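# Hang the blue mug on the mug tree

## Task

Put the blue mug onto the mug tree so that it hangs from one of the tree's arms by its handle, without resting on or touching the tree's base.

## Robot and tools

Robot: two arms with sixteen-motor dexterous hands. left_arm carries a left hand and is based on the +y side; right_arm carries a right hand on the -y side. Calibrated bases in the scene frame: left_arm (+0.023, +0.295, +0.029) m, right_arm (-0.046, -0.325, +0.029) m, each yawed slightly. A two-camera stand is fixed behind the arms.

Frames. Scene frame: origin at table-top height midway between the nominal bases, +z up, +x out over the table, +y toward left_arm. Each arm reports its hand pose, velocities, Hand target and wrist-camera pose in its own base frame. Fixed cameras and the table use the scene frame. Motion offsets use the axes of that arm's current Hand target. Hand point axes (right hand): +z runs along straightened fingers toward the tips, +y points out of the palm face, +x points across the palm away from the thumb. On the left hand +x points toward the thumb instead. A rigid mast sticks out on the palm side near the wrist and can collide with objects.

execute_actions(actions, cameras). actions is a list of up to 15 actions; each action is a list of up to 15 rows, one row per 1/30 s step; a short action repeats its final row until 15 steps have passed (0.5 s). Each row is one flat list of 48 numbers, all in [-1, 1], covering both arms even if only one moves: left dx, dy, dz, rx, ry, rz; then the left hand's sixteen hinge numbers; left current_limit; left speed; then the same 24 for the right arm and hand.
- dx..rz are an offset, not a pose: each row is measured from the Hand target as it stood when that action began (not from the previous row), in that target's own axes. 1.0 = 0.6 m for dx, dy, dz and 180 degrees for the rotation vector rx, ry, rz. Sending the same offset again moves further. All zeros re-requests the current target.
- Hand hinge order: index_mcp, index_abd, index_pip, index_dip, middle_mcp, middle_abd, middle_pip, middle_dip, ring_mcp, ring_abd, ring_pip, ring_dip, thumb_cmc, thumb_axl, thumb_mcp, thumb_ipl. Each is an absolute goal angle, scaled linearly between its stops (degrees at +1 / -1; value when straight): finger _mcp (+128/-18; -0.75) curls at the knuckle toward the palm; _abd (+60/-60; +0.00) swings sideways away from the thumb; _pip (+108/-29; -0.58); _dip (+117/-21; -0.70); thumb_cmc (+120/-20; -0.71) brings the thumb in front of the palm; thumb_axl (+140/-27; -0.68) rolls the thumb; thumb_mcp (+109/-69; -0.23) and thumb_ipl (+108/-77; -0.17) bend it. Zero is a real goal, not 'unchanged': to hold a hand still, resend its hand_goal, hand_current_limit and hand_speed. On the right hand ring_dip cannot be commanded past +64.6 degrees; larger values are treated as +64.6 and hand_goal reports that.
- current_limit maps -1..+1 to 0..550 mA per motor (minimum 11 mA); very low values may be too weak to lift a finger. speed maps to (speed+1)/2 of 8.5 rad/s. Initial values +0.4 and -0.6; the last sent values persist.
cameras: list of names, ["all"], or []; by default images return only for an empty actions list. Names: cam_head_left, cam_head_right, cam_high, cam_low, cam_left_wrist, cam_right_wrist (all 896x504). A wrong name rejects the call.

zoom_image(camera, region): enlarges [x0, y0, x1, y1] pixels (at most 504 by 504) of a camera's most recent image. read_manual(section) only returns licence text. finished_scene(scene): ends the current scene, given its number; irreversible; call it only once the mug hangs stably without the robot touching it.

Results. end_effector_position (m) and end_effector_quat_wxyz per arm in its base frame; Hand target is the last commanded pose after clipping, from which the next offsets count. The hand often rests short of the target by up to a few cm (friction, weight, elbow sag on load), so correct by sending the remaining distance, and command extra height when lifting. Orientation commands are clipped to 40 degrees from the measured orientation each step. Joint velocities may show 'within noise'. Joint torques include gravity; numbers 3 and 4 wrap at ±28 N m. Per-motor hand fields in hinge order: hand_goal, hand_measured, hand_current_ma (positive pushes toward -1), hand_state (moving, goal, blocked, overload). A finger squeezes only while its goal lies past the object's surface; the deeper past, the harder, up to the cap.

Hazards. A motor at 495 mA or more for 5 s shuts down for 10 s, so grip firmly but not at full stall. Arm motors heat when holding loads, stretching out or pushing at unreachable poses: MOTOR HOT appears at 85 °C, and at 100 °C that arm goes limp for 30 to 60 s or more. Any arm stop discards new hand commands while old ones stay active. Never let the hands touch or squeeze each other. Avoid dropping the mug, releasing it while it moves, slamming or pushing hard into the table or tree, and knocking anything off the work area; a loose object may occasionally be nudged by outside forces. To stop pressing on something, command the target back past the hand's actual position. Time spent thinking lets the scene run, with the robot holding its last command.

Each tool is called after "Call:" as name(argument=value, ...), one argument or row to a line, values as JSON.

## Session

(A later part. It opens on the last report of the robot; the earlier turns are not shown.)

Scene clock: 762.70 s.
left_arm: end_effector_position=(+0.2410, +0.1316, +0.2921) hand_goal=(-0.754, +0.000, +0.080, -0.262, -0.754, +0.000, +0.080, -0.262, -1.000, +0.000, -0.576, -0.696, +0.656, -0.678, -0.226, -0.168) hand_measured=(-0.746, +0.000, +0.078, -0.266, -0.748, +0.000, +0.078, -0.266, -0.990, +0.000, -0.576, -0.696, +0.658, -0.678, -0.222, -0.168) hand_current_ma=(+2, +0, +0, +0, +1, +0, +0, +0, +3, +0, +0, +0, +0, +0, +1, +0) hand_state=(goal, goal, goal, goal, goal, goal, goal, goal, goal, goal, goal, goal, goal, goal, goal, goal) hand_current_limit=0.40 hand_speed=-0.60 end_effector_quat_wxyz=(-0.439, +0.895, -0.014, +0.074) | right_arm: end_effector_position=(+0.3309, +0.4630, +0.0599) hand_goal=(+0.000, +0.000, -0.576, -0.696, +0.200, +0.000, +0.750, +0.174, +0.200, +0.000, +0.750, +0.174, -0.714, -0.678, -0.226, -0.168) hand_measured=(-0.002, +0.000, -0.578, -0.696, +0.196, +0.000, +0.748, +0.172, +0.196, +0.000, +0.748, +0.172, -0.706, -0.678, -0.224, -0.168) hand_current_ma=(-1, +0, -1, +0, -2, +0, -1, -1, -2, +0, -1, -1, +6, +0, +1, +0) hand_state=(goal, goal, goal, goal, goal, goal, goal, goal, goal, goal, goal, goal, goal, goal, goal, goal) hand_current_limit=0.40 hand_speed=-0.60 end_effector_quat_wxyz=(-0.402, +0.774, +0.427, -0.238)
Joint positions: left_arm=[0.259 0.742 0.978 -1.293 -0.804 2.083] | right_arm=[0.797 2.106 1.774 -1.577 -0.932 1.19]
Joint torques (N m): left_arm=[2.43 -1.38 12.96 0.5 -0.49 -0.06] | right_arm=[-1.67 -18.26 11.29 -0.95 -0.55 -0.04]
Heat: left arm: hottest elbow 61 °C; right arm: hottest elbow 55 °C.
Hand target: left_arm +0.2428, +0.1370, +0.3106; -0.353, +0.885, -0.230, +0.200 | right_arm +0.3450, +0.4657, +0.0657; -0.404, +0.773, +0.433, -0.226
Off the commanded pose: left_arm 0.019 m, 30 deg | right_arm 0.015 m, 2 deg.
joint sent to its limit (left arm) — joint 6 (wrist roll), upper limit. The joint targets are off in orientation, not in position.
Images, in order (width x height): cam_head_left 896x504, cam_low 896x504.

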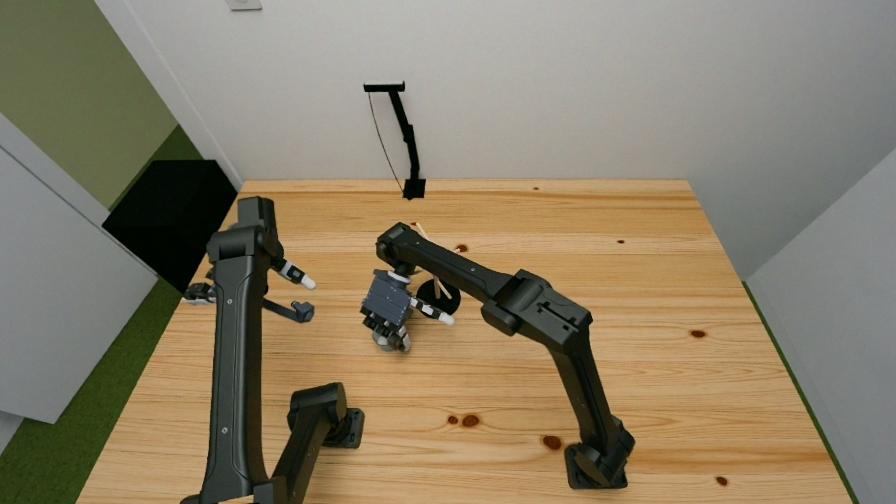

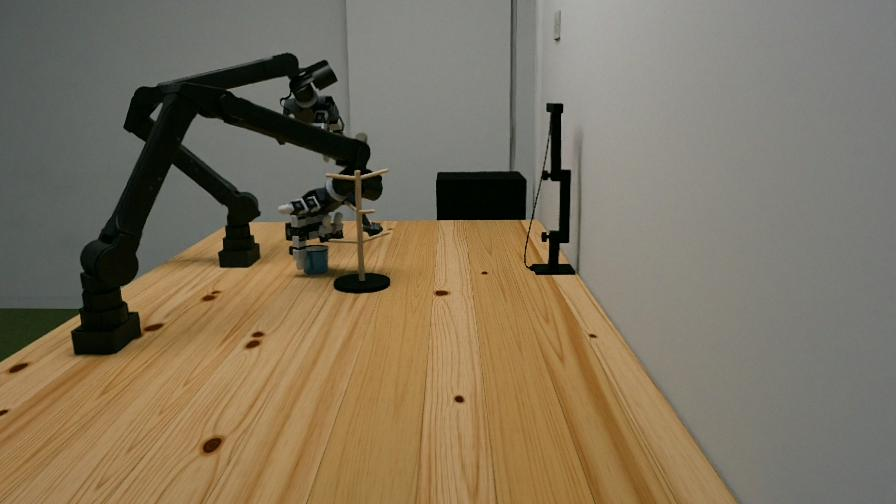

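Call:
execute_actions(
  actions=[
    [[0,0,0,0,0,0,-0.753,0,0.08,-0.261,-0.753,0,0.08,-0.261,-1,0,-0.576,-0.696,0.657,-0.678,-0.225,-0.168,0.4,-0.6,0.014,0.0047,-0.0068,0,-0.041,-0.0287,0,0,-0.576,-0.696,0.2,0,0.75,0.174,0.2,0,0.75,0.174,-0.714,-0.678,-0.226,-0.168,0.4,-0.6]],
    [[0,0,0,0,0,0,-0.753,0,0.08,-0.261,-0.753,0,0.08,-0.261,-1,0,-0.576,-0.696,0.657,-0.678,-0.225,-0.168,0.4,-0.6,0.0125,0.006,-0.0085,0,-0.041,-0.0287,0,0,-0.576,-0.696,0.2,0,0.75,0.174,0.2,0,0.75,0.174,-0.714,-0.678,-0.226,-0.168,0.4,-0.6]],
  ],
  cameras=["cam_head_left", "cam_low"],
)

Call:
zoom_image(
  camera="cam_low",
  region=[240, 160, 420, 310],
)

Call:
zoom_image(
  camera="cam_head_left",
  region=[330, 200, 510, 360],
)

Scene clock: 792.87 s.
left_arm: end_effector_position=(+0.2410, +0.1316, +0.2921) hand_goal=(-0.754, +0.000, +0.080, -0.262, -0.754, +0.000, +0.080, -0.262, -1.000, +0.000, -0.576, -0.696, +0.656, -0.678, -0.226, -0.168) hand_measured=(-0.746, +0.000, +0.078, -0.266, -0.748, +0.000, +0.078, -0.266, -0.990, +0.000, -0.576, -0.696, +0.658, -0.678, -0.222, -0.168) hand_current_ma=(+2, +0, +0, +0, +1, +0, +0, +0, +3, +0, +0, +0, +0, +0, +1, +0) hand_state=(goal, goal, goal, goal, goal, goal, goal, goal, goal, goal, goal, goal, goal, goal, goal, goal) hand_current_limit=0.40 hand_speed=-0.60 end_effector_quat_wxyz=(-0.439, +0.895, -0.014, +0.074) | right_arm: end_effector_position=(+0.3561, +0.4607, +0.0584) hand_goal=(+0.000, +0.000, -0.576, -0.696, +0.200, +0.000, +0.750, +0.174, +0.200, +0.000, +0.750, +0.174, -0.714, -0.678, -0.226, -0.168) hand_measured=(-0.002, +0.000, -0.578, -0.696, +0.196, +0.000, +0.748, +0.172, +0.196, +0.000, +0.748, +0.172, -0.706, -0.678, -0.224, -0.168) hand_current_ma=(-1, +0, -1, +0, -2, +0, -1, -1, -2, +0, -1, -1, +6, +0, +1, +0) hand_state=(goal, goal, goal, goal, goal, goal, goal, goal, goal, goal, goal, goal, goal, goal, goal, goal) hand_current_limit=0.40 hand_speed=-0.60 end_effector_quat_wxyz=(-0.363, +0.739, +0.524, -0.218)
Joint positions: left_arm=[0.259 0.742 0.978 -1.293 -0.804 2.083] | right_arm=[0.798 2.14 1.852 -1.68 -0.802 0.965]
Joint torques (N m): left_arm=[2.43 -1.38 12.98 0.5 -0.49 -0.06] | right_arm=[0.79 -18.14 12.41 -0.92 -0.39 -0.1]
Heat: left arm: hottest elbow 62 °C; right arm: hottest elbow 56 °C.
Hand target: left_arm +0.2428, +0.1370, +0.3106; -0.353, +0.885, -0.230, +0.200 | right_arm +0.3623, +0.4749, +0.0658; -0.364, +0.696, +0.549, -0.286
Off the commanded pose: left_arm 0.019 m, 30 deg | right_arm 0.017 m, 10 deg.
joint sent to its limit (left arm) — joint 6 (wrist roll), upper limit. The joint targets are off in orientation, not in position.
joint sent to its limit (right arm) — joint 4 (wrist pitch), lower limit. The joint targets are off in orientation, not in position.
Images, in order (width x height): cam_head_left 896x504, cam_low 896x504.

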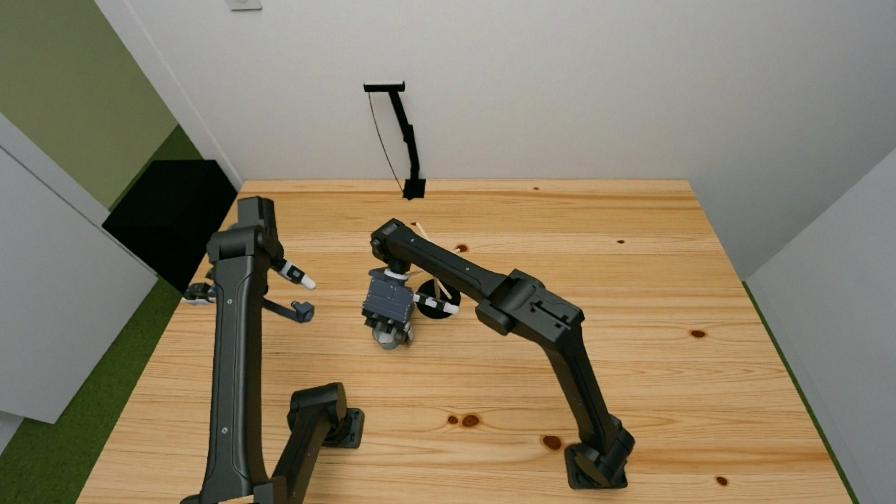

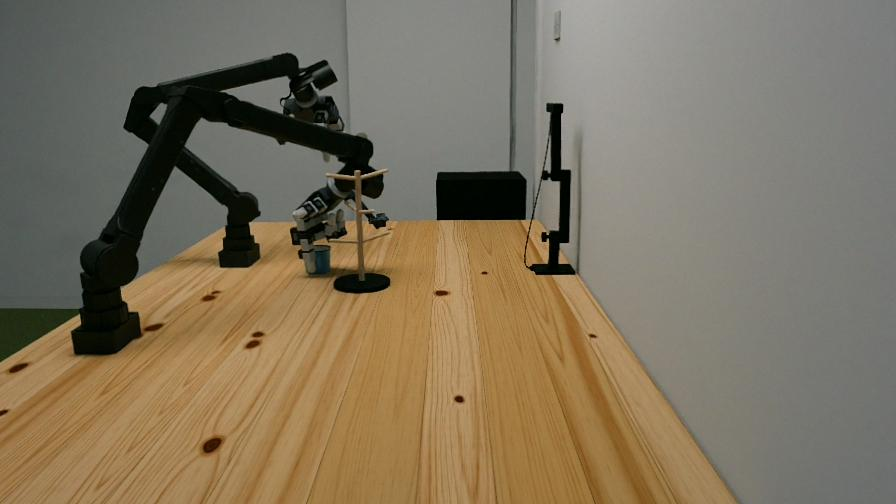

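Scaled by 2.800 from the camera's 896x504 image, which has a finer 1280x720 frame.

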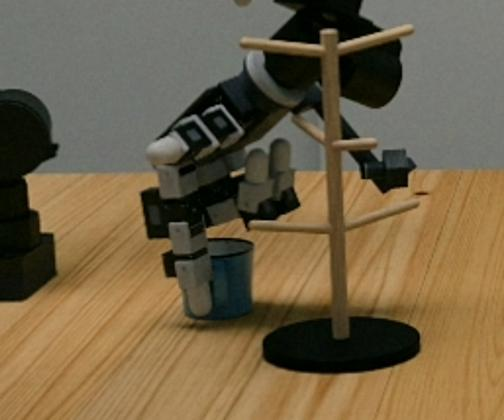

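Scaled by 2.800 from the camera's 896x504 image, which has a finer 1280x720 frame.

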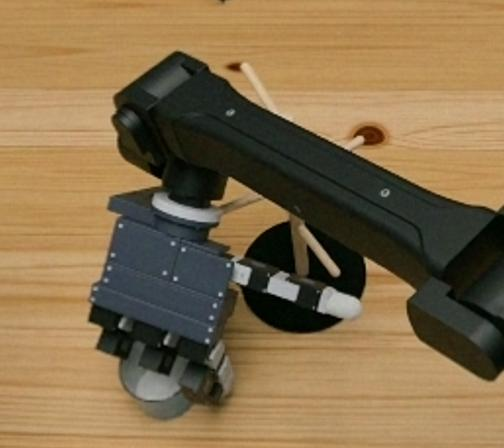

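Call:
execute_actions(
  actions=[
    [[0,0,0,0,0,0,-0.753,0,0.08,-0.261,-0.753,0,0.08,-0.261,-1,0,-0.576,-0.696,0.657,-0.678,-0.225,-0.168,0.4,-0.6,0.0037,0.0191,-0.0273,0,0,0,0,0,-0.576,-0.696,0.2,0,0.75,0.174,0.2,0,0.75,0.174,-0.714,-0.678,-0.226,-0.168,0.4,-0.6]],
  ],
  cameras=["cam_head_left", "cam_low"],
)

Call:
zoom_image(
  camera="cam_low",
  region=[270, 210, 360, 300],
)

Scene clock: 803.73 s.
left_arm: end_effector_position=(+0.2410, +0.1316, +0.2921) hand_goal=(-0.754, +0.000, +0.080, -0.262, -0.754, +0.000, +0.080, -0.262, -1.000, +0.000, -0.576, -0.696, +0.656, -0.678, -0.226, -0.168) hand_measured=(-0.746, +0.000, +0.078, -0.266, -0.748, +0.000, +0.078, -0.266, -0.990, +0.000, -0.576, -0.696, +0.658, -0.678, -0.222, -0.168) hand_current_ma=(+2, +0, +0, +0, +1, +0, +0, +0, +3, +0, +0, +0, +0, +0, +1, +0) hand_state=(goal, goal, goal, goal, goal, goal, goal, goal, goal, goal, goal, goal, goal, goal, goal, goal) hand_current_limit=0.40 hand_speed=-0.60 end_effector_quat_wxyz=(-0.439, +0.895, -0.014, +0.074) | right_arm: end_effector_position=(+0.3642, +0.4658, +0.0593) hand_goal=(+0.000, +0.000, -0.576, -0.696, +0.200, +0.000, +0.750, +0.174, +0.200, +0.000, +0.750, +0.174, -0.714, -0.678, -0.226, -0.168) hand_measured=(-0.002, -0.002, -0.578, -0.696, +0.196, +0.000, +0.748, +0.172, +0.196, +0.000, +0.748, +0.172, -0.706, -0.678, -0.224, -0.168) hand_current_ma=(-1, -1, -1, +0, -2, +0, -1, -1, -2, +0, -1, -1, +6, +0, +1, +0) hand_state=(goal, goal, goal, goal, goal, goal, goal, goal, goal, goal, goal, goal, goal, goal, goal, goal) hand_current_limit=0.40 hand_speed=-0.60 end_effector_quat_wxyz=(-0.360, +0.737, +0.533, -0.209)
Joint positions: left_arm=[0.259 0.742 0.978 -1.293 -0.804 2.083] | right_arm=[0.798 2.153 1.881 -1.682 -0.789 0.956]
Joint torques (N m): left_arm=[2.49 -1.38 12.97 0.47 -0.49 -0.06] | right_arm=[-0.91 -18.55 12.71 -0.7 -0.44 -0.11]
Heat: left arm: hottest elbow 62 °C; right arm: hottest elbow 58 °C.
Hand target: left_arm +0.2428, +0.1370, +0.3106; -0.353, +0.885, -0.230, +0.200 | right_arm +0.3822, +0.4724, +0.0656; -0.364, +0.696, +0.549, -0.286
Off the commanded pose: left_arm 0.019 m, 30 deg | right_arm 0.020 m, 10 deg.
joint sent to its limit (left arm) — joint 6 (wrist roll), upper limit. The joint targets are off in orientation, not in position.
joint sent to its limit (right arm) — joint 4 (wrist pitch), lower limit. The joint targets are off in orientation, not in position.
Images, in order (width x height): cam_head_left 896x504, cam_low 896x504.

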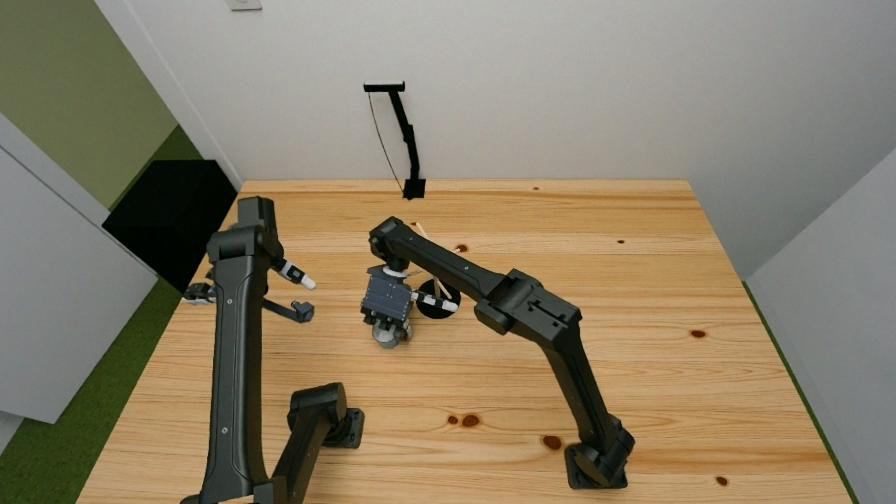

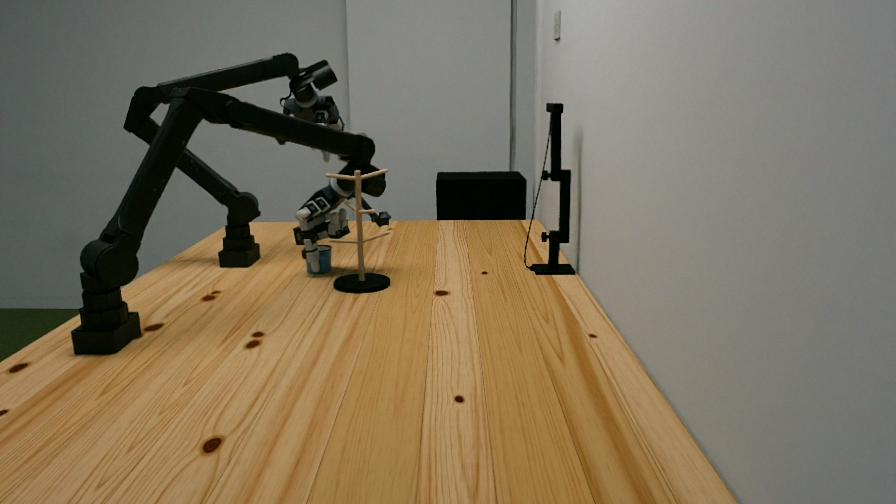

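Scaled by 5.600 from the camera's 896x504 image, which has a finer 1280x720 frame.

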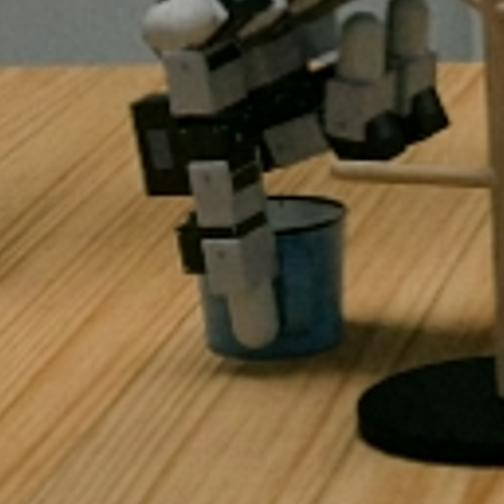

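Call:
zoom_image(
  camera="cam_low",
  region=[300, 240, 340, 280],
)

Call:
zoom_image(
  camera="cam_head_left",
  region=[360, 300, 430, 360],
)

Scaled by 12.600 from the camera's 896x504 image, which has a finer 1280x720 frame.

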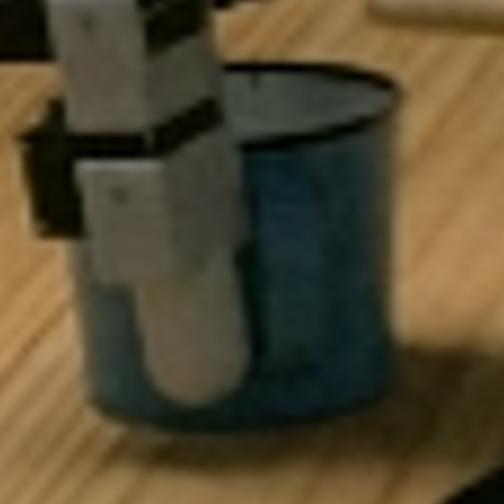

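Scaled by 7.200 from the camera's 896x504 image, which has a finer 1280x720 frame.

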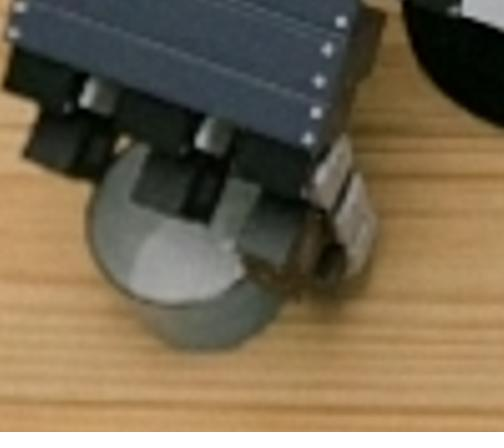

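Call:
execute_actions(
  actions=[
    [[0,0,0,0,0,0,-0.753,0,0.08,-0.261,-0.753,0,0.08,-0.261,-1,0,-0.576,-0.696,0.657,-0.678,-0.225,-0.168,0.4,-0.6,-0.0185,-0.027,0.0387,0,0,0,0,0,-0.576,-0.696,0.2,0,0.75,0.174,0.2,0,0.75,0.174,-0.714,-0.678,-0.226,-0.168,0.4,-0.6]],
    [[0,0,0,0,0,0,-0.753,0,0.08,-0.261,-0.753,0,0.08,-0.261,-1,0,-0.576,-0.696,0.657,-0.678,-0.225,-0.168,0.4,-0.6,-0.0152,-0.0275,0.0392,0,0.041,0.0287,0,0,-0.576,-0.696,0.2,0,0.75,0.174,0.2,0,0.75,0.174,-0.714,-0.678,-0.226,-0.168,0.4,-0.6]],
    [[0,0,0,0,0,0,-0.753,0,0.08,-0.261,-0.753,0,0.08,-0.261,-1,0,-0.576,-0.696,0.657,-0.678,-0.225,-0.168,0.4,-0.6,-0.015,-0.0172,0.0245,0,0.041,0.0287,0,0,-0.576,-0.696,0.2,0,0.75,0.174,0.2,0,0.75,0.174,-0.714,-0.678,-0.226,-0.168,0.4,-0.6]],
    [[0,0,0,0,0,0,-0.753,0,0.08,-0.261,-0.753,0,0.08,-0.261,-1,0,-0.576,-0.696,0.657,-0.678,-0.225,-0.168,0.4,-0.6,0,-0.0819,-0.0574,0,0,0,0,0,-0.576,-0.696,0.2,0,0.75,0.174,0.2,0,0.75,0.174,-0.714,-0.678,-0.226,-0.168,0.4,-0.6]],
    [[0,0,0,0,0,0,-0.753,0,0.08,-0.261,-0.753,0,0.08,-0.261,-1,0,-0.576,-0.696,0.657,-0.678,-0.225,-0.168,0.4,-0.6,0,-0.0819,-0.0574,0,0,0,0,0,-0.576,-0.696,0.2,0,0.75,0.174,0.2,0,0.75,0.174,-0.714,-0.678,-0.226,-0.168,0.4,-0.6]],
    [[0,0,0,0,0,0,-0.753,0,0.08,-0.261,-0.753,0,0.08,-0.261,-1,0,-0.576,-0.696,0.657,-0.678,-0.225,-0.168,0.4,-0.6,0,-0.0819,-0.0574,0,0,0,0,0,-0.576,-0.696,0.2,0,0.75,0.174,0.2,0,0.75,0.174,-0.714,-0.678,-0.226,-0.168,0.4,-0.6]],
  ],
  cameras=["cam_head_left", "cam_low"],
)

Call:
zoom_image(
  camera="cam_low",
  region=[260, 180, 420, 300],
)

Call:
zoom_image(
  camera="cam_head_left",
  region=[350, 250, 470, 360],
)

Scene clock: 830.20 s.
left_arm: end_effector_position=(+0.2410, +0.1316, +0.2921) hand_goal=(-0.754, +0.000, +0.080, -0.262, -0.754, +0.000, +0.080, -0.262, -1.000, +0.000, -0.576, -0.696, +0.656, -0.678, -0.226, -0.168) hand_measured=(-0.746, +0.000, +0.078, -0.266, -0.748, +0.000, +0.078, -0.266, -0.990, +0.000, -0.576, -0.696, +0.658, -0.678, -0.222, -0.168) hand_current_ma=(+2, +0, +0, +0, +1, +0, +0, +0, +3, +0, +0, +0, +0, +0, +1, +0) hand_state=(goal, goal, goal, goal, goal, goal, goal, goal, goal, goal, goal, goal, goal, goal, goal, goal) hand_current_limit=0.40 hand_speed=-0.60 end_effector_quat_wxyz=(-0.439, +0.895, -0.014, +0.074) | right_arm: end_effector_position=(+0.3026, +0.4553, +0.2333) hand_goal=(+0.000, +0.000, -0.576, -0.696, +0.200, +0.000, +0.750, +0.174, +0.200, +0.000, +0.750, +0.174, -0.714, -0.678, -0.226, -0.168) hand_measured=(+0.000, -0.002, -0.578, -0.696, +0.196, +0.000, +0.748, +0.172, +0.196, +0.000, +0.748, +0.172, -0.706, -0.678, -0.224, -0.168) hand_current_ma=(+0, -1, -1, +0, -2, +0, -1, -1, -2, +0, -1, -1, +7, +0, +1, +0) hand_state=(goal, goal, goal, goal, goal, goal, goal, goal, goal, goal, goal, goal, goal, goal, goal, goal) hand_current_limit=0.40 hand_speed=-0.60 end_effector_quat_wxyz=(-0.414, +0.789, +0.414, -0.184)
Joint positions: left_arm=[0.259 0.742 0.978 -1.293 -0.804 2.083] | right_arm=[0.824 1.844 1.849 -1.681 -0.937 1.376]
Joint torques (N m): left_arm=[2.43 -1.38 12.97 0.5 -0.49 -0.06] | right_arm=[0.91 -16.79 12.81 -0.49 -0.74 0.27]
Heat: left arm: hottest elbow 63 °C; right arm: hottest elbow 58 °C.
Hand target: left_arm +0.2428, +0.1370, +0.3106; -0.353, +0.885, -0.230, +0.200 | right_arm +0.3027, +0.4640, +0.2458; -0.404, +0.773, +0.433, -0.226
Off the commanded pose: left_arm 0.019 m, 30 deg | right_arm 0.015 m, 6 deg.
joint sent to its limit (left arm) — joint 6 (wrist roll), upper limit. The joint targets are off in orientation, not in position.
joint sent to its limit (right arm) — joint 4 (wrist pitch), lower limit. The joint targets are off in orientation, not in position.
Images, in order (width x height): cam_head_left 896x504, cam_low 896x504.

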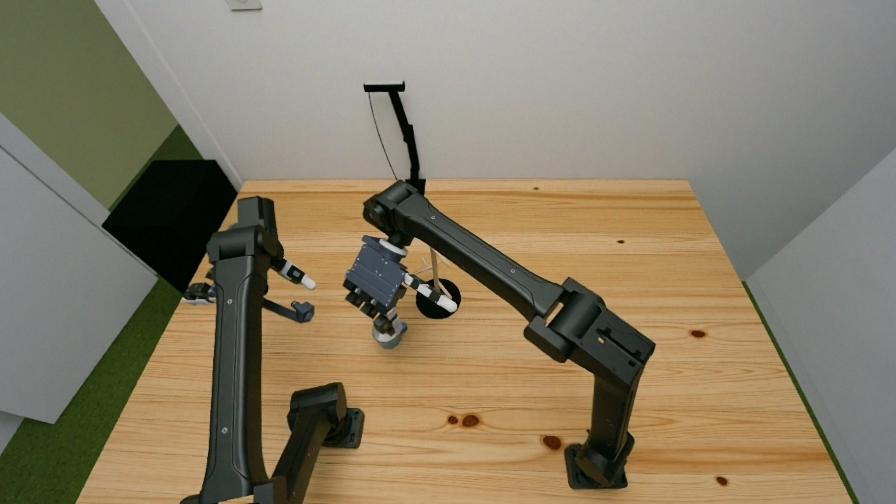

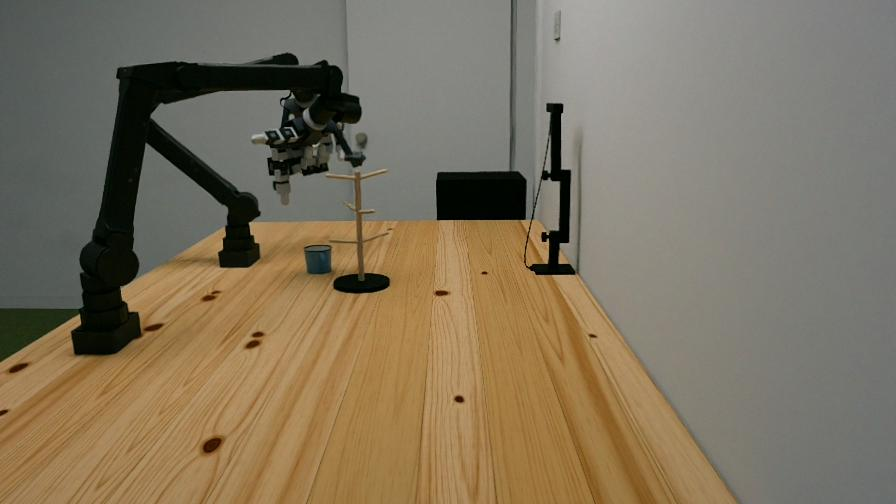

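Scaled by 3.150 from the camera's 896x504 image, which has a finer 1280x720 frame.

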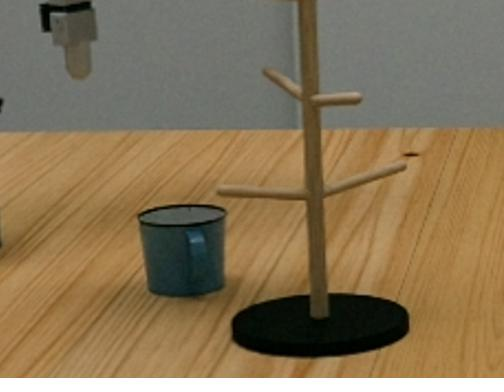

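Scaled by 4.200 from the camera's 896x504 image, which has a finer 1280x720 frame.

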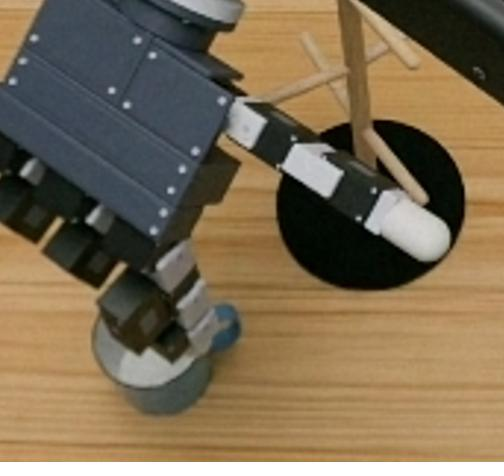

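Call:
execute_actions(
  actions=[
    [[0,0,0,0,0,0,-0.753,0,0.08,-0.261,-0.753,0,0.08,-0.261,-1,0,-0.576,-0.696,0.657,-0.678,-0.225,-0.168,0.4,-0.6,-0.0417,-0.0415,0.0593,0,0,0,0,0,-0.576,-0.696,0.2,0,0.75,0.174,0.2,0,0.75,0.174,-0.714,-0.678,-0.226,-0.168,0.4,-0.6]],
    [[0,0,0,0,0,0,-0.753,0,0.08,-0.261,-0.753,0,0.08,-0.261,-1,0,-0.576,-0.696,0.657,-0.678,-0.225,-0.168,0.4,-0.6,-0.0417,-0.0415,0.0593,0,0,0,0,0,-0.576,-0.696,0.2,0,0.75,0.174,0.2,0,0.75,0.174,-0.714,-0.678,-0.226,-0.168,0.4,-0.6]],
    [[0,0,0,0,0,0,-0.753,0,0.08,-0.261,-0.753,0,0.08,-0.261,-1,0,-0.576,-0.696,0.657,-0.678,-0.225,-0.168,0.4,-0.6,-0.0417,-0.0415,0.0593,0,0,0,0,0,-0.576,-0.696,0.2,0,0.75,0.174,0.2,0,0.75,0.174,-0.714,-0.678,-0.226,-0.168,0.4,-0.6]],
    [[0,0,0,0,0,0,-0.753,0,0.08,-0.261,-0.753,0,0.08,-0.261,-1,0,-0.576,-0.696,0.657,-0.678,-0.225,-0.168,0.4,-0.6,-0.0866,0.0287,-0.041,0,0,0,0,0,-0.576,-0.696,0.2,0,0.75,0.174,0.2,0,0.75,0.174,-0.714,-0.678,-0.226,-0.168,0.4,-0.6]],
    [[0,0,0,0,0,0,-0.753,0,0.08,-0.261,-0.753,0,0.08,-0.261,-1,0,-0.576,-0.696,0.657,-0.678,-0.225,-0.168,0.4,-0.6,-0.0866,0.0287,-0.041,0,0,0,0,0,-0.576,-0.696,0.2,0,0.75,0.174,0.2,0,0.75,0.174,-0.714,-0.678,-0.226,-0.168,0.4,-0.6]],
    [[0,0,0,0,0,0,-0.753,0,0.08,-0.261,-0.753,0,0.08,-0.261,-1,0,-0.576,-0.696,0.657,-0.678,-0.225,-0.168,0.4,-0.6,-0.0866,0.0287,-0.041,0,0,0,0,0,-0.576,-0.696,0.2,0,0.75,0.174,0.2,0,0.75,0.174,-0.714,-0.678,-0.226,-0.168,0.4,-0.6]],
    [[0.0498,0.0567,-0.0462,0.0497,-0.0806,0.0128,-0.753,0,0.08,-0.261,-0.753,0,0.08,-0.261,-1,0,-0.576,-0.696,0.657,-0.678,-0.225,-0.168,0.4,-0.6,-0.0866,0.0287,-0.041,0,0,0,0,0,-0.576,-0.696,0.2,0,0.75,0.174,0.2,0,0.75,0.174,-0.714,-0.678,-0.226,-0.168,0.4,-0.6]],
    [[0.0359,0.0463,-0.0661,0,0,0,-0.753,0,0.08,-0.261,-0.753,0,0.08,-0.261,-1,0,-0.576,-0.696,0.657,-0.678,-0.225,-0.168,0.4,-0.6,-0.0866,0.0287,-0.041,0,0,0,0,0,-0.576,-0.696,0.2,0,0.75,0.174,0.2,0,0.75,0.174,-0.714,-0.678,-0.226,-0.168,0.4,-0.6]],
  ],
  cameras=["cam_head_left", "cam_high"],
)

Scene clock: 873.40 s.
left_arm: end_effector_position=(+0.2372, +0.0355, +0.2927) hand_goal=(-0.754, +0.000, +0.080, -0.262, -0.754, +0.000, +0.080, -0.262, -1.000, +0.000, -0.576, -0.696, +0.656, -0.678, -0.226, -0.168) hand_measured=(-0.746, +0.000, +0.078, -0.266, -0.748, +0.000, +0.078, -0.266, -0.990, +0.000, -0.576, -0.696, +0.658, -0.678, -0.222, -0.168) hand_current_ma=(+2, +0, +0, +0, +2, +0, +0, +0, +3, +0, +0, +0, +0, +0, +1, +0) hand_state=(goal, goal, goal, goal, goal, goal, goal, goal, goal, goal, goal, goal, goal, goal, goal, goal) hand_current_limit=0.40 hand_speed=-0.60 end_effector_quat_wxyz=(-0.449, +0.869, -0.191, +0.082) | right_arm: end_effector_position=(+0.1433, +0.1724, +0.2447) hand_goal=(+0.000, +0.000, -0.576, -0.696, +0.200, +0.000, +0.750, +0.174, +0.200, +0.000, +0.750, +0.174, -0.714, -0.678, -0.226, -0.168) hand_measured=(+0.000, +0.000, -0.578, -0.696, +0.196, +0.000, +0.748, +0.172, +0.196, +0.000, +0.748, +0.172, -0.706, -0.678, -0.224, -0.168) hand_current_ma=(+0, +0, -1, +0, -2, +0, -1, -1, -2, +0, -1, -1, +8, +0, +2, +0) hand_state=(goal, goal, goal, goal, goal, goal, goal, goal, goal, goal, goal, goal, goal, goal, goal, goal) hand_current_limit=0.40 hand_speed=-0.60 end_effector_quat_wxyz=(-0.359, +0.842, +0.394, -0.082)
Joint positions: left_arm=[-0.216 0.777 1.017 -1.565 -0.925 1.911] | right_arm=[0.633 0.916 1.003 -1.686 -0.754 1.317]
Joint torques (N m): left_arm=[-0.38 -1.32 12.36 0.01 -1.08 -0.3] | right_arm=[-0.44 -3.14 9.42 -0.09 -0.4 0.1]
Heat: left arm: hottest elbow 64 °C; right arm: hottest elbow 62 °C.
Hand target: left_arm +0.2438, +0.0309, +0.3106; -0.451, +0.868, -0.185, +0.097 | right_arm +0.1446, +0.1682, +0.2456; -0.404, +0.773, +0.433, -0.226
Off the commanded pose: left_arm 0.020 m, 2 deg | right_arm 0.004 m, 20 deg.
joint sent to its limit (right arm) — joint 4 (wrist pitch), lower limit. The joint targets are off in orientation, not in position.
Images, in order (width x height): cam_head_left 896x504, cam_high 896x504.

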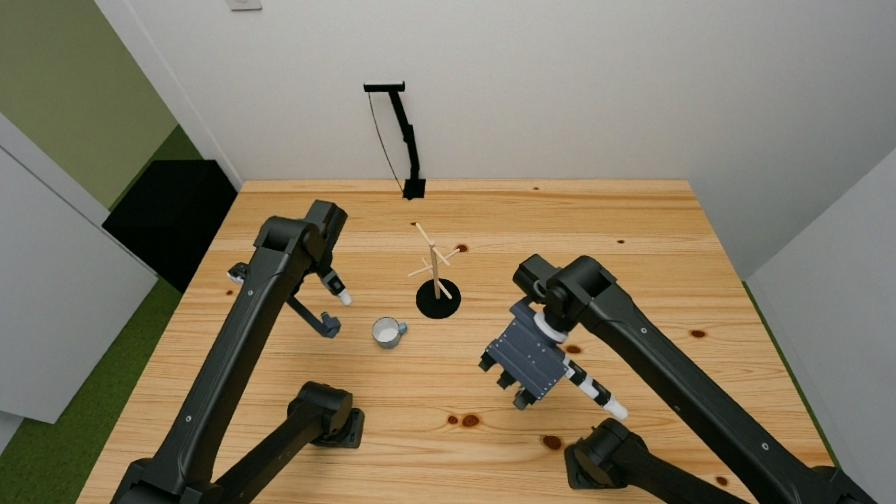

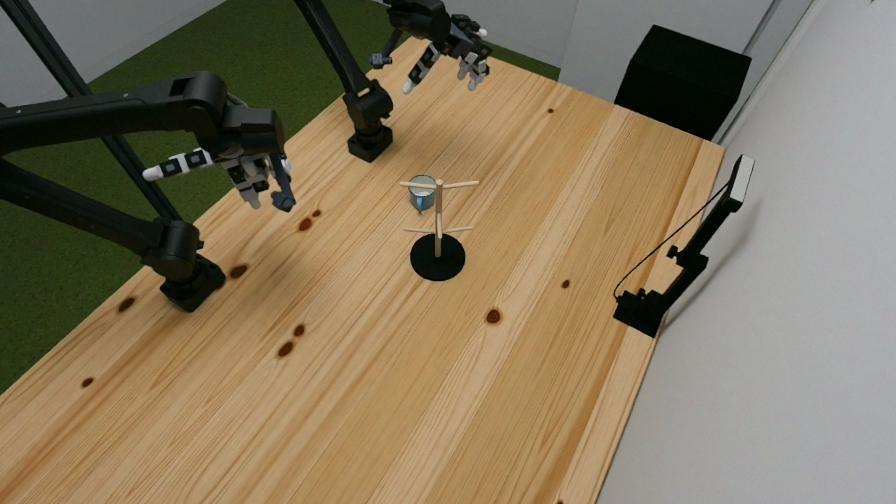

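Call:
execute_actions(
  actions=[
    [[0.038,0.0455,-0.065,0,0,0,-0.753,0,0.08,-0.261,-0.753,0,0.08,-0.261,-1,0,-0.576,-0.696,0.657,-0.678,-0.225,-0.168,0.4,-0.6,0,0,0,0,0,0,0,0,-0.576,-0.696,0.2,0,0.75,0.174,0.2,0,0.75,0.174,-0.714,-0.678,-0.226,-0.168,0.4,-0.6]],
    [[0.038,0.0455,-0.065,0,0,0,-0.753,0,0.08,-0.261,-0.753,0,0.08,-0.261,-1,0,-0.576,-0.696,0.657,-0.678,-0.225,-0.168,0.4,-0.6,0,0,0,0,0,0,0,0,-0.576,-0.696,0.2,0,0.75,0.174,0.2,0,0.75,0.174,-0.714,-0.678,-0.226,-0.168,0.4,-0.6]],
    [[0,0.0887,0.0622,0,0,0,-0.753,0,0.08,-0.261,-0.753,0,0.08,-0.261,-1,0,-0.576,-0.696,0.657,-0.678,-0.225,-0.168,0.4,-0.6,0,0,0,0,0,0,0,0,-0.576,-0.696,0.2,0,0.75,0.174,0.2,0,0.75,0.174,-0.714,-0.678,-0.226,-0.168,0.4,-0.6]],
    [[0,0.0887,0.0622,0,0,0,-0.753,0,0.08,-0.261,-0.753,0,0.08,-0.261,-1,0,-0.576,-0.696,0.657,-0.678,-0.225,-0.168,0.4,-0.6,0,0,0,0,0,0,0,0,-0.576,-0.696,0.2,0,0.75,0.174,0.2,0,0.75,0.174,-0.714,-0.678,-0.226,-0.168,0.4,-0.6]],
  ],
  cameras=["cam_head_left", "cam_low", "cam_high"],
)

Call:
zoom_image(
  camera="cam_low",
  region=[230, 160, 410, 300],
)

Call:
zoom_image(
  camera="cam_head_left",
  region=[310, 220, 490, 360],
)

Scene clock: 884.07 s.
left_arm: end_effector_position=(+0.2460, -0.0707, +0.1784) hand_goal=(-0.754, +0.000, +0.080, -0.262, -0.754, +0.000, +0.080, -0.262, -1.000, +0.000, -0.576, -0.696, +0.656, -0.678, -0.226, -0.168) hand_measured=(-0.746, +0.000, +0.078, -0.264, -0.748, +0.000, +0.078, -0.266, -0.990, +0.000, -0.576, -0.696, +0.656, -0.678, -0.222, -0.168) hand_current_ma=(+2, +0, +0, +0, +2, +0, +0, +0, +3, +0, +0, +0, +0, +0, +1, +0) hand_state=(goal, goal, goal, goal, goal, goal, goal, goal, goal, goal, goal, goal, goal, goal, goal, goal) hand_current_limit=0.40 hand_speed=-0.60 end_effector_quat_wxyz=(-0.439, +0.873, -0.190, +0.100) | right_arm: end_effector_position=(+0.1434, +0.1723, +0.2446) hand_goal=(+0.000, +0.000, -0.576, -0.696, +0.200, +0.000, +0.750, +0.174, +0.200, +0.000, +0.750, +0.174, -0.714, -0.678, -0.226, -0.168) hand_measured=(+0.000, +0.000, -0.578, -0.696, +0.196, +0.000, +0.748, +0.172, +0.196, +0.000, +0.748, +0.172, -0.706, -0.678, -0.224, -0.168) hand_current_ma=(+0, +0, -1, +0, -2, +0, -1, -1, -2, +0, -1, -1, +8, +0, +2, +0) hand_state=(goal, goal, goal, goal, goal, goal, goal, goal, goal, goal, goal, goal, goal, goal, goal, goal) hand_current_limit=0.40 hand_speed=-0.60 end_effector_quat_wxyz=(-0.358, +0.842, +0.394, -0.082)
Joint positions: left_arm=[-0.645 1.01 0.836 -1.667 -0.905 1.223] | right_arm=[0.633 0.916 1.003 -1.686 -0.753 1.317]
Joint torques (N m): left_arm=[-0.32 -4.19 8.7 -0.75 -1 -0.31] | right_arm=[-0.79 -3.72 9.36 -0.06 -0.42 0.09]
Heat: left arm: hottest elbow 63 °C; right arm: hottest elbow 61 °C.
Hand target: left_arm +0.2464, -0.0748, +0.1807; -0.451, +0.868, -0.185, +0.096 | right_arm +0.1446, +0.1682, +0.2456; -0.404, +0.773, +0.433, -0.226
Off the commanded pose: left_arm 0.005 m, 2 deg | right_arm 0.004 m, 20 deg.
joint sent to its limit (left arm) — joint 4 (wrist pitch), lower limit. The joint targets still meet the commanded pose.
joint sent to its limit (right arm) — joint 4 (wrist pitch), lower limit. The joint targets are off in orientation, not in position.
Images, in order (width x height): cam_head_left 896x504, cam_high 896x504, cam_low 896x504.

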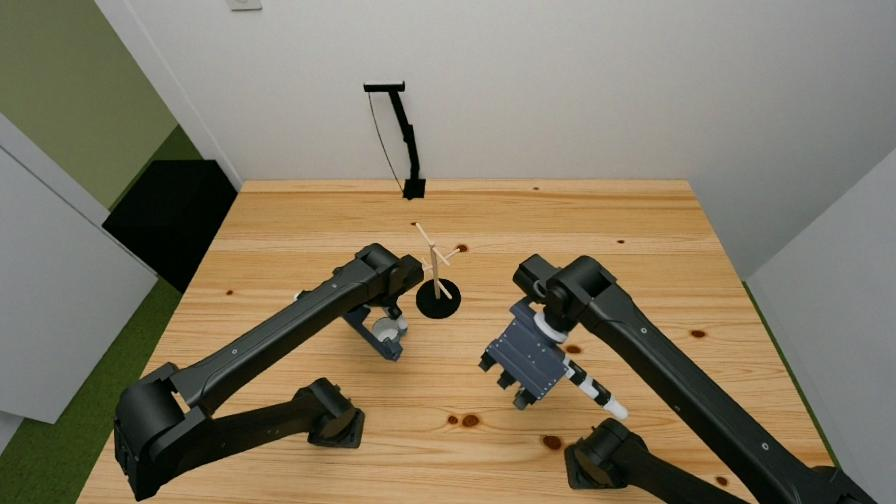

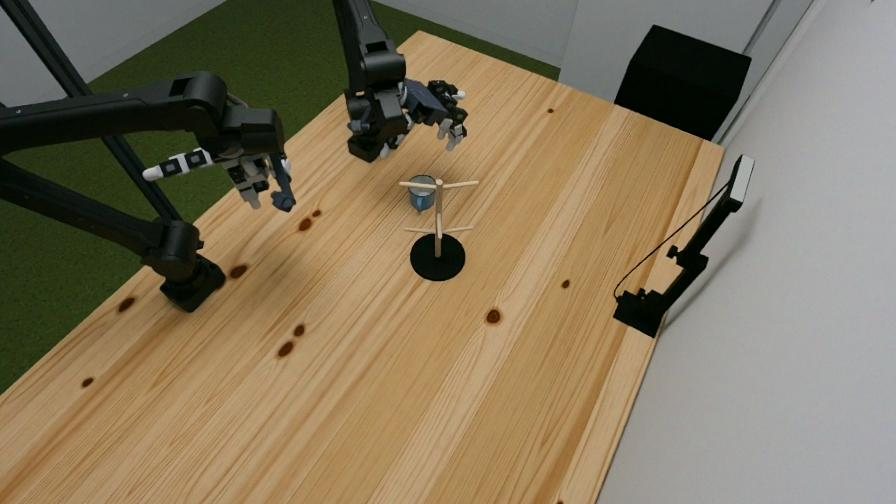

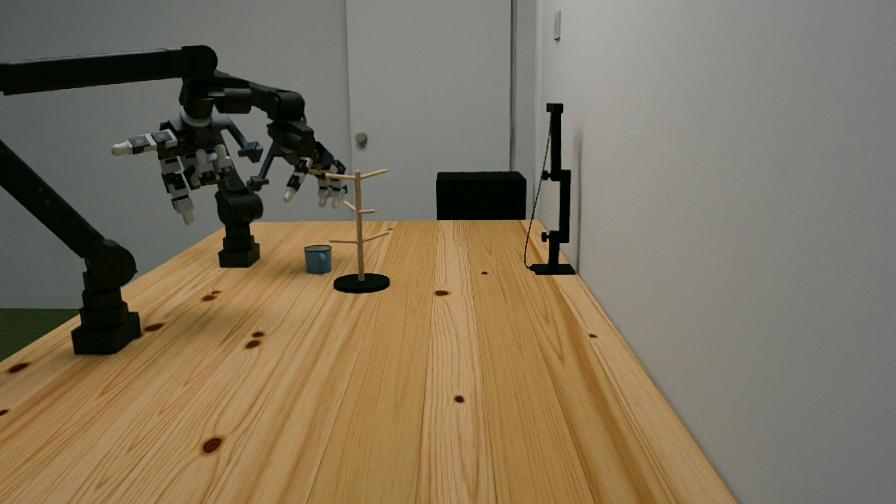

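Scaled by 2.800 from the camera's 896x504 image, which has a finer 1280x720 frame.

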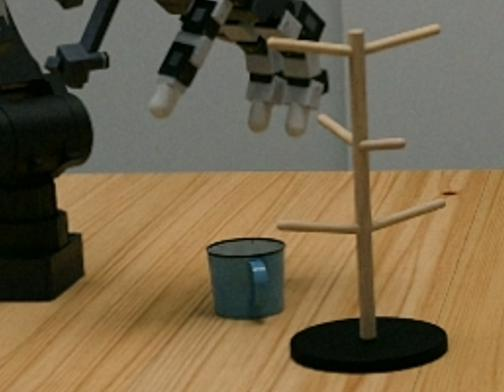

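Scaled by 2.800 from the camera's 896x504 image, which has a finer 1280x720 frame.

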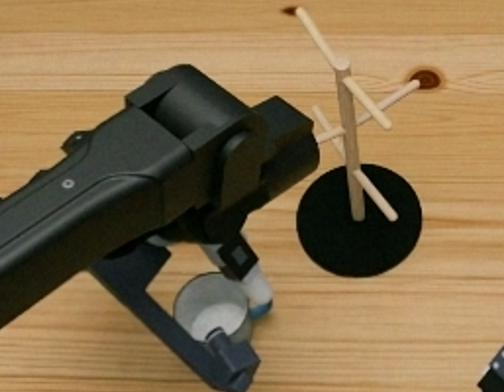

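Call:
execute_actions(
  actions=[
    [[0.006,0.0803,0.0597,0,0,0,-0.753,0,0.08,-0.261,-0.753,0,0.08,-0.261,-1,0,-0.576,-0.696,0.657,-0.678,-0.225,-0.168,0.4,-0.6,0,0,0,0,0,0,0,0,-0.576,-0.696,0.2,0,0.75,0.174,0.2,0,0.75,0.174,-0.714,-0.678,-0.226,-0.168,0.4,-0.6]],
    [[0,0.0614,0.0431,0,0,0,-0.753,0,0.08,-0.261,-0.753,0,0.08,-0.261,-1,0,-0.576,-0.696,0.657,-0.678,-0.225,-0.168,0.4,-0.6,0,0,0,0,0,0,0,0,-0.576,-0.696,0.2,0,0.75,0.174,0.2,0,0.75,0.174,-0.714,-0.678,-0.226,-0.168,0.4,-0.6]],
  ],
  cameras=["cam_head_left", "cam_low", "cam_left_wrist"],
)

Call:
zoom_image(
  camera="cam_low",
  region=[240, 170, 400, 300],
)

Call:
zoom_image(
  camera="cam_head_left",
  region=[330, 240, 470, 360],
)

Scene clock: 911.23 s.
left_arm: end_effector_position=(+0.2470, -0.0695, +0.0780) hand_goal=(-0.754, +0.000, +0.080, -0.262, -0.754, +0.000, +0.080, -0.262, -1.000, +0.000, -0.576, -0.696, +0.656, -0.678, -0.226, -0.168) hand_measured=(-0.746, +0.000, +0.078, -0.264, -0.748, +0.000, +0.078, -0.266, -0.990, +0.000, -0.576, -0.696, +0.656, -0.678, -0.222, -0.168) hand_current_ma=(+2, +0, +0, +0, +2, +0, +0, +0, +3, +0, +0, +0, +0, +0, +1, +0) hand_state=(goal, goal, goal, goal, goal, goal, goal, goal, goal, goal, goal, goal, goal, goal, goal, goal) hand_current_limit=0.40 hand_speed=-0.60 end_effector_quat_wxyz=(-0.452, +0.868, -0.184, +0.090) | right_arm: end_effector_position=(+0.1434, +0.1723, +0.2446) hand_goal=(+0.000, +0.000, -0.576, -0.696, +0.200, +0.000, +0.750, +0.174, +0.200, +0.000, +0.750, +0.174, -0.714, -0.678, -0.226, -0.168) hand_measured=(+0.000, +0.000, -0.578, -0.696, +0.196, +0.000, +0.748, +0.172, +0.196, +0.000, +0.748, +0.172, -0.706, -0.678, -0.224, -0.168) hand_current_ma=(+0, +0, -1, +0, -2, +0, -1, -1, -2, +0, -1, -1, +8, +0, +2, +0) hand_state=(goal, goal, goal, goal, goal, goal, goal, goal, goal, goal, goal, goal, goal, goal, goal, goal) hand_current_limit=0.40 hand_speed=-0.60 end_effector_quat_wxyz=(-0.358, +0.842, +0.394, -0.082)
Joint positions: left_arm=[-0.653 1.157 0.645 -1.395 -0.915 1.169] | right_arm=[0.633 0.916 1.003 -1.686 -0.753 1.317]
Joint torques (N m): left_arm=[-0.09 -4.84 7.17 0.17 -0.92 -0.24] | right_arm=[-0.26 -3.66 9.55 -0.12 -0.4 0.1]
Heat: left arm: hottest elbow 62 °C; right arm: hottest elbow 60 °C.
Hand target: left_arm +0.2504, -0.0748, +0.0757; -0.451, +0.868, -0.185, +0.096 | right_arm +0.1446, +0.1682, +0.2456; -0.404, +0.773, +0.433, -0.226
Off the commanded pose: left_arm 0.007 m, 1 deg | right_arm 0.004 m, 20 deg.
joint sent to its limit (right arm) — joint 4 (wrist pitch), lower limit. The joint targets are off in orientation, not in position.
camera_calibration:
cam_left_wrist: T_world_to_cam=[[-0.589547, 0.641526, 0.490795, 0.120093], [0.292754, -0.396599, 0.87006, -0.210325], [0.752815, 0.656623, 0.0460047, -0.0233671], [0, 0, 0, 1]] pos_world=[0.149965, -0.145114, 0.125129]
Images, in order (width x height): cam_head_left 896x504, cam_low 896x504, cam_left_wrist 896x504.

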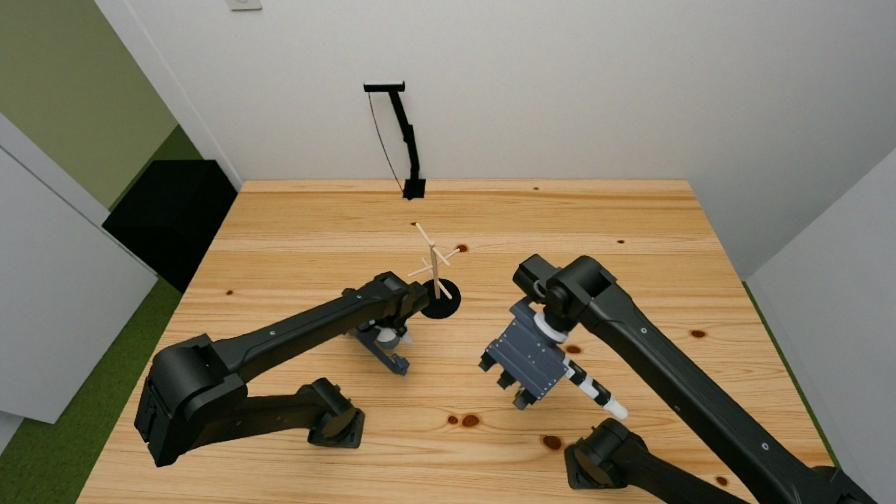

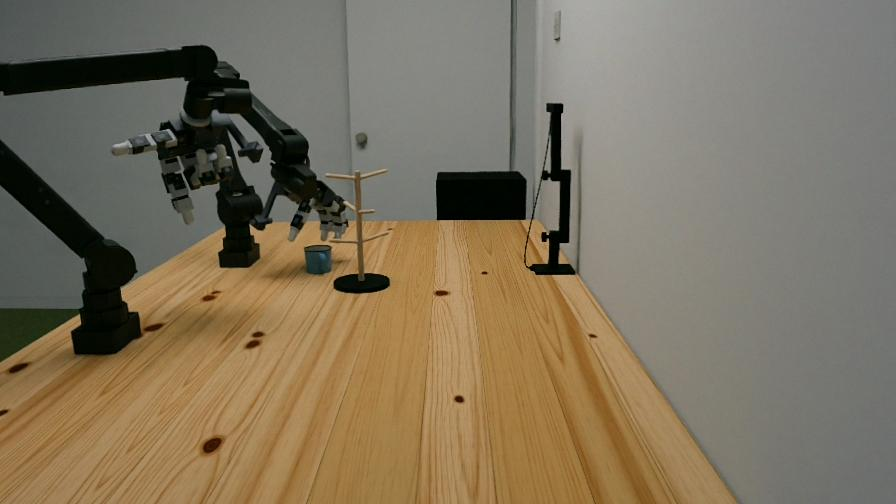

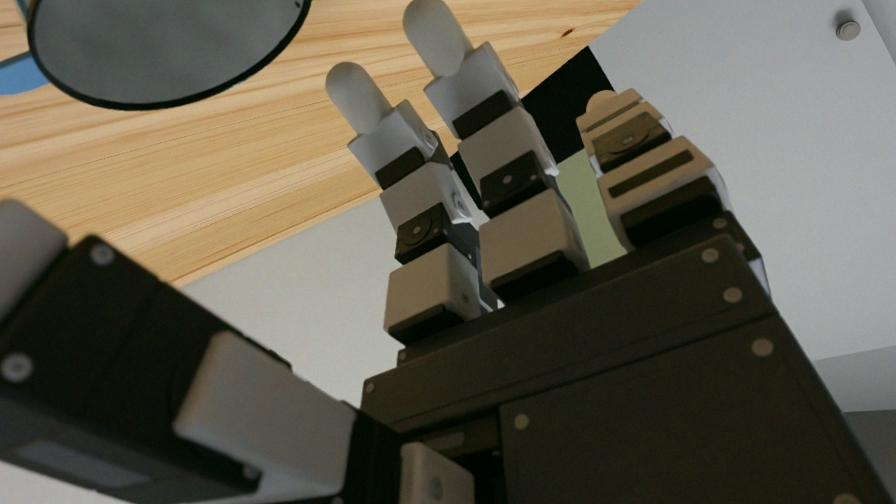

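Scaled by 3.150 from the camera's 896x504 image, which has a finer 1280x720 frame.

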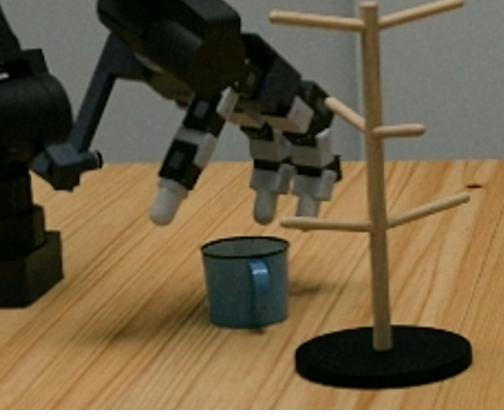

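Scaled by 3.600 from the camera's 896x504 image, which has a finer 1280x720 frame.

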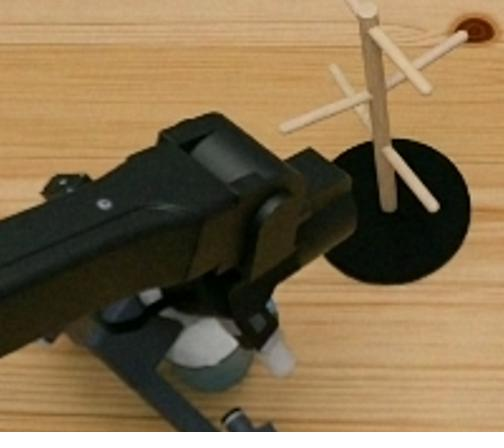

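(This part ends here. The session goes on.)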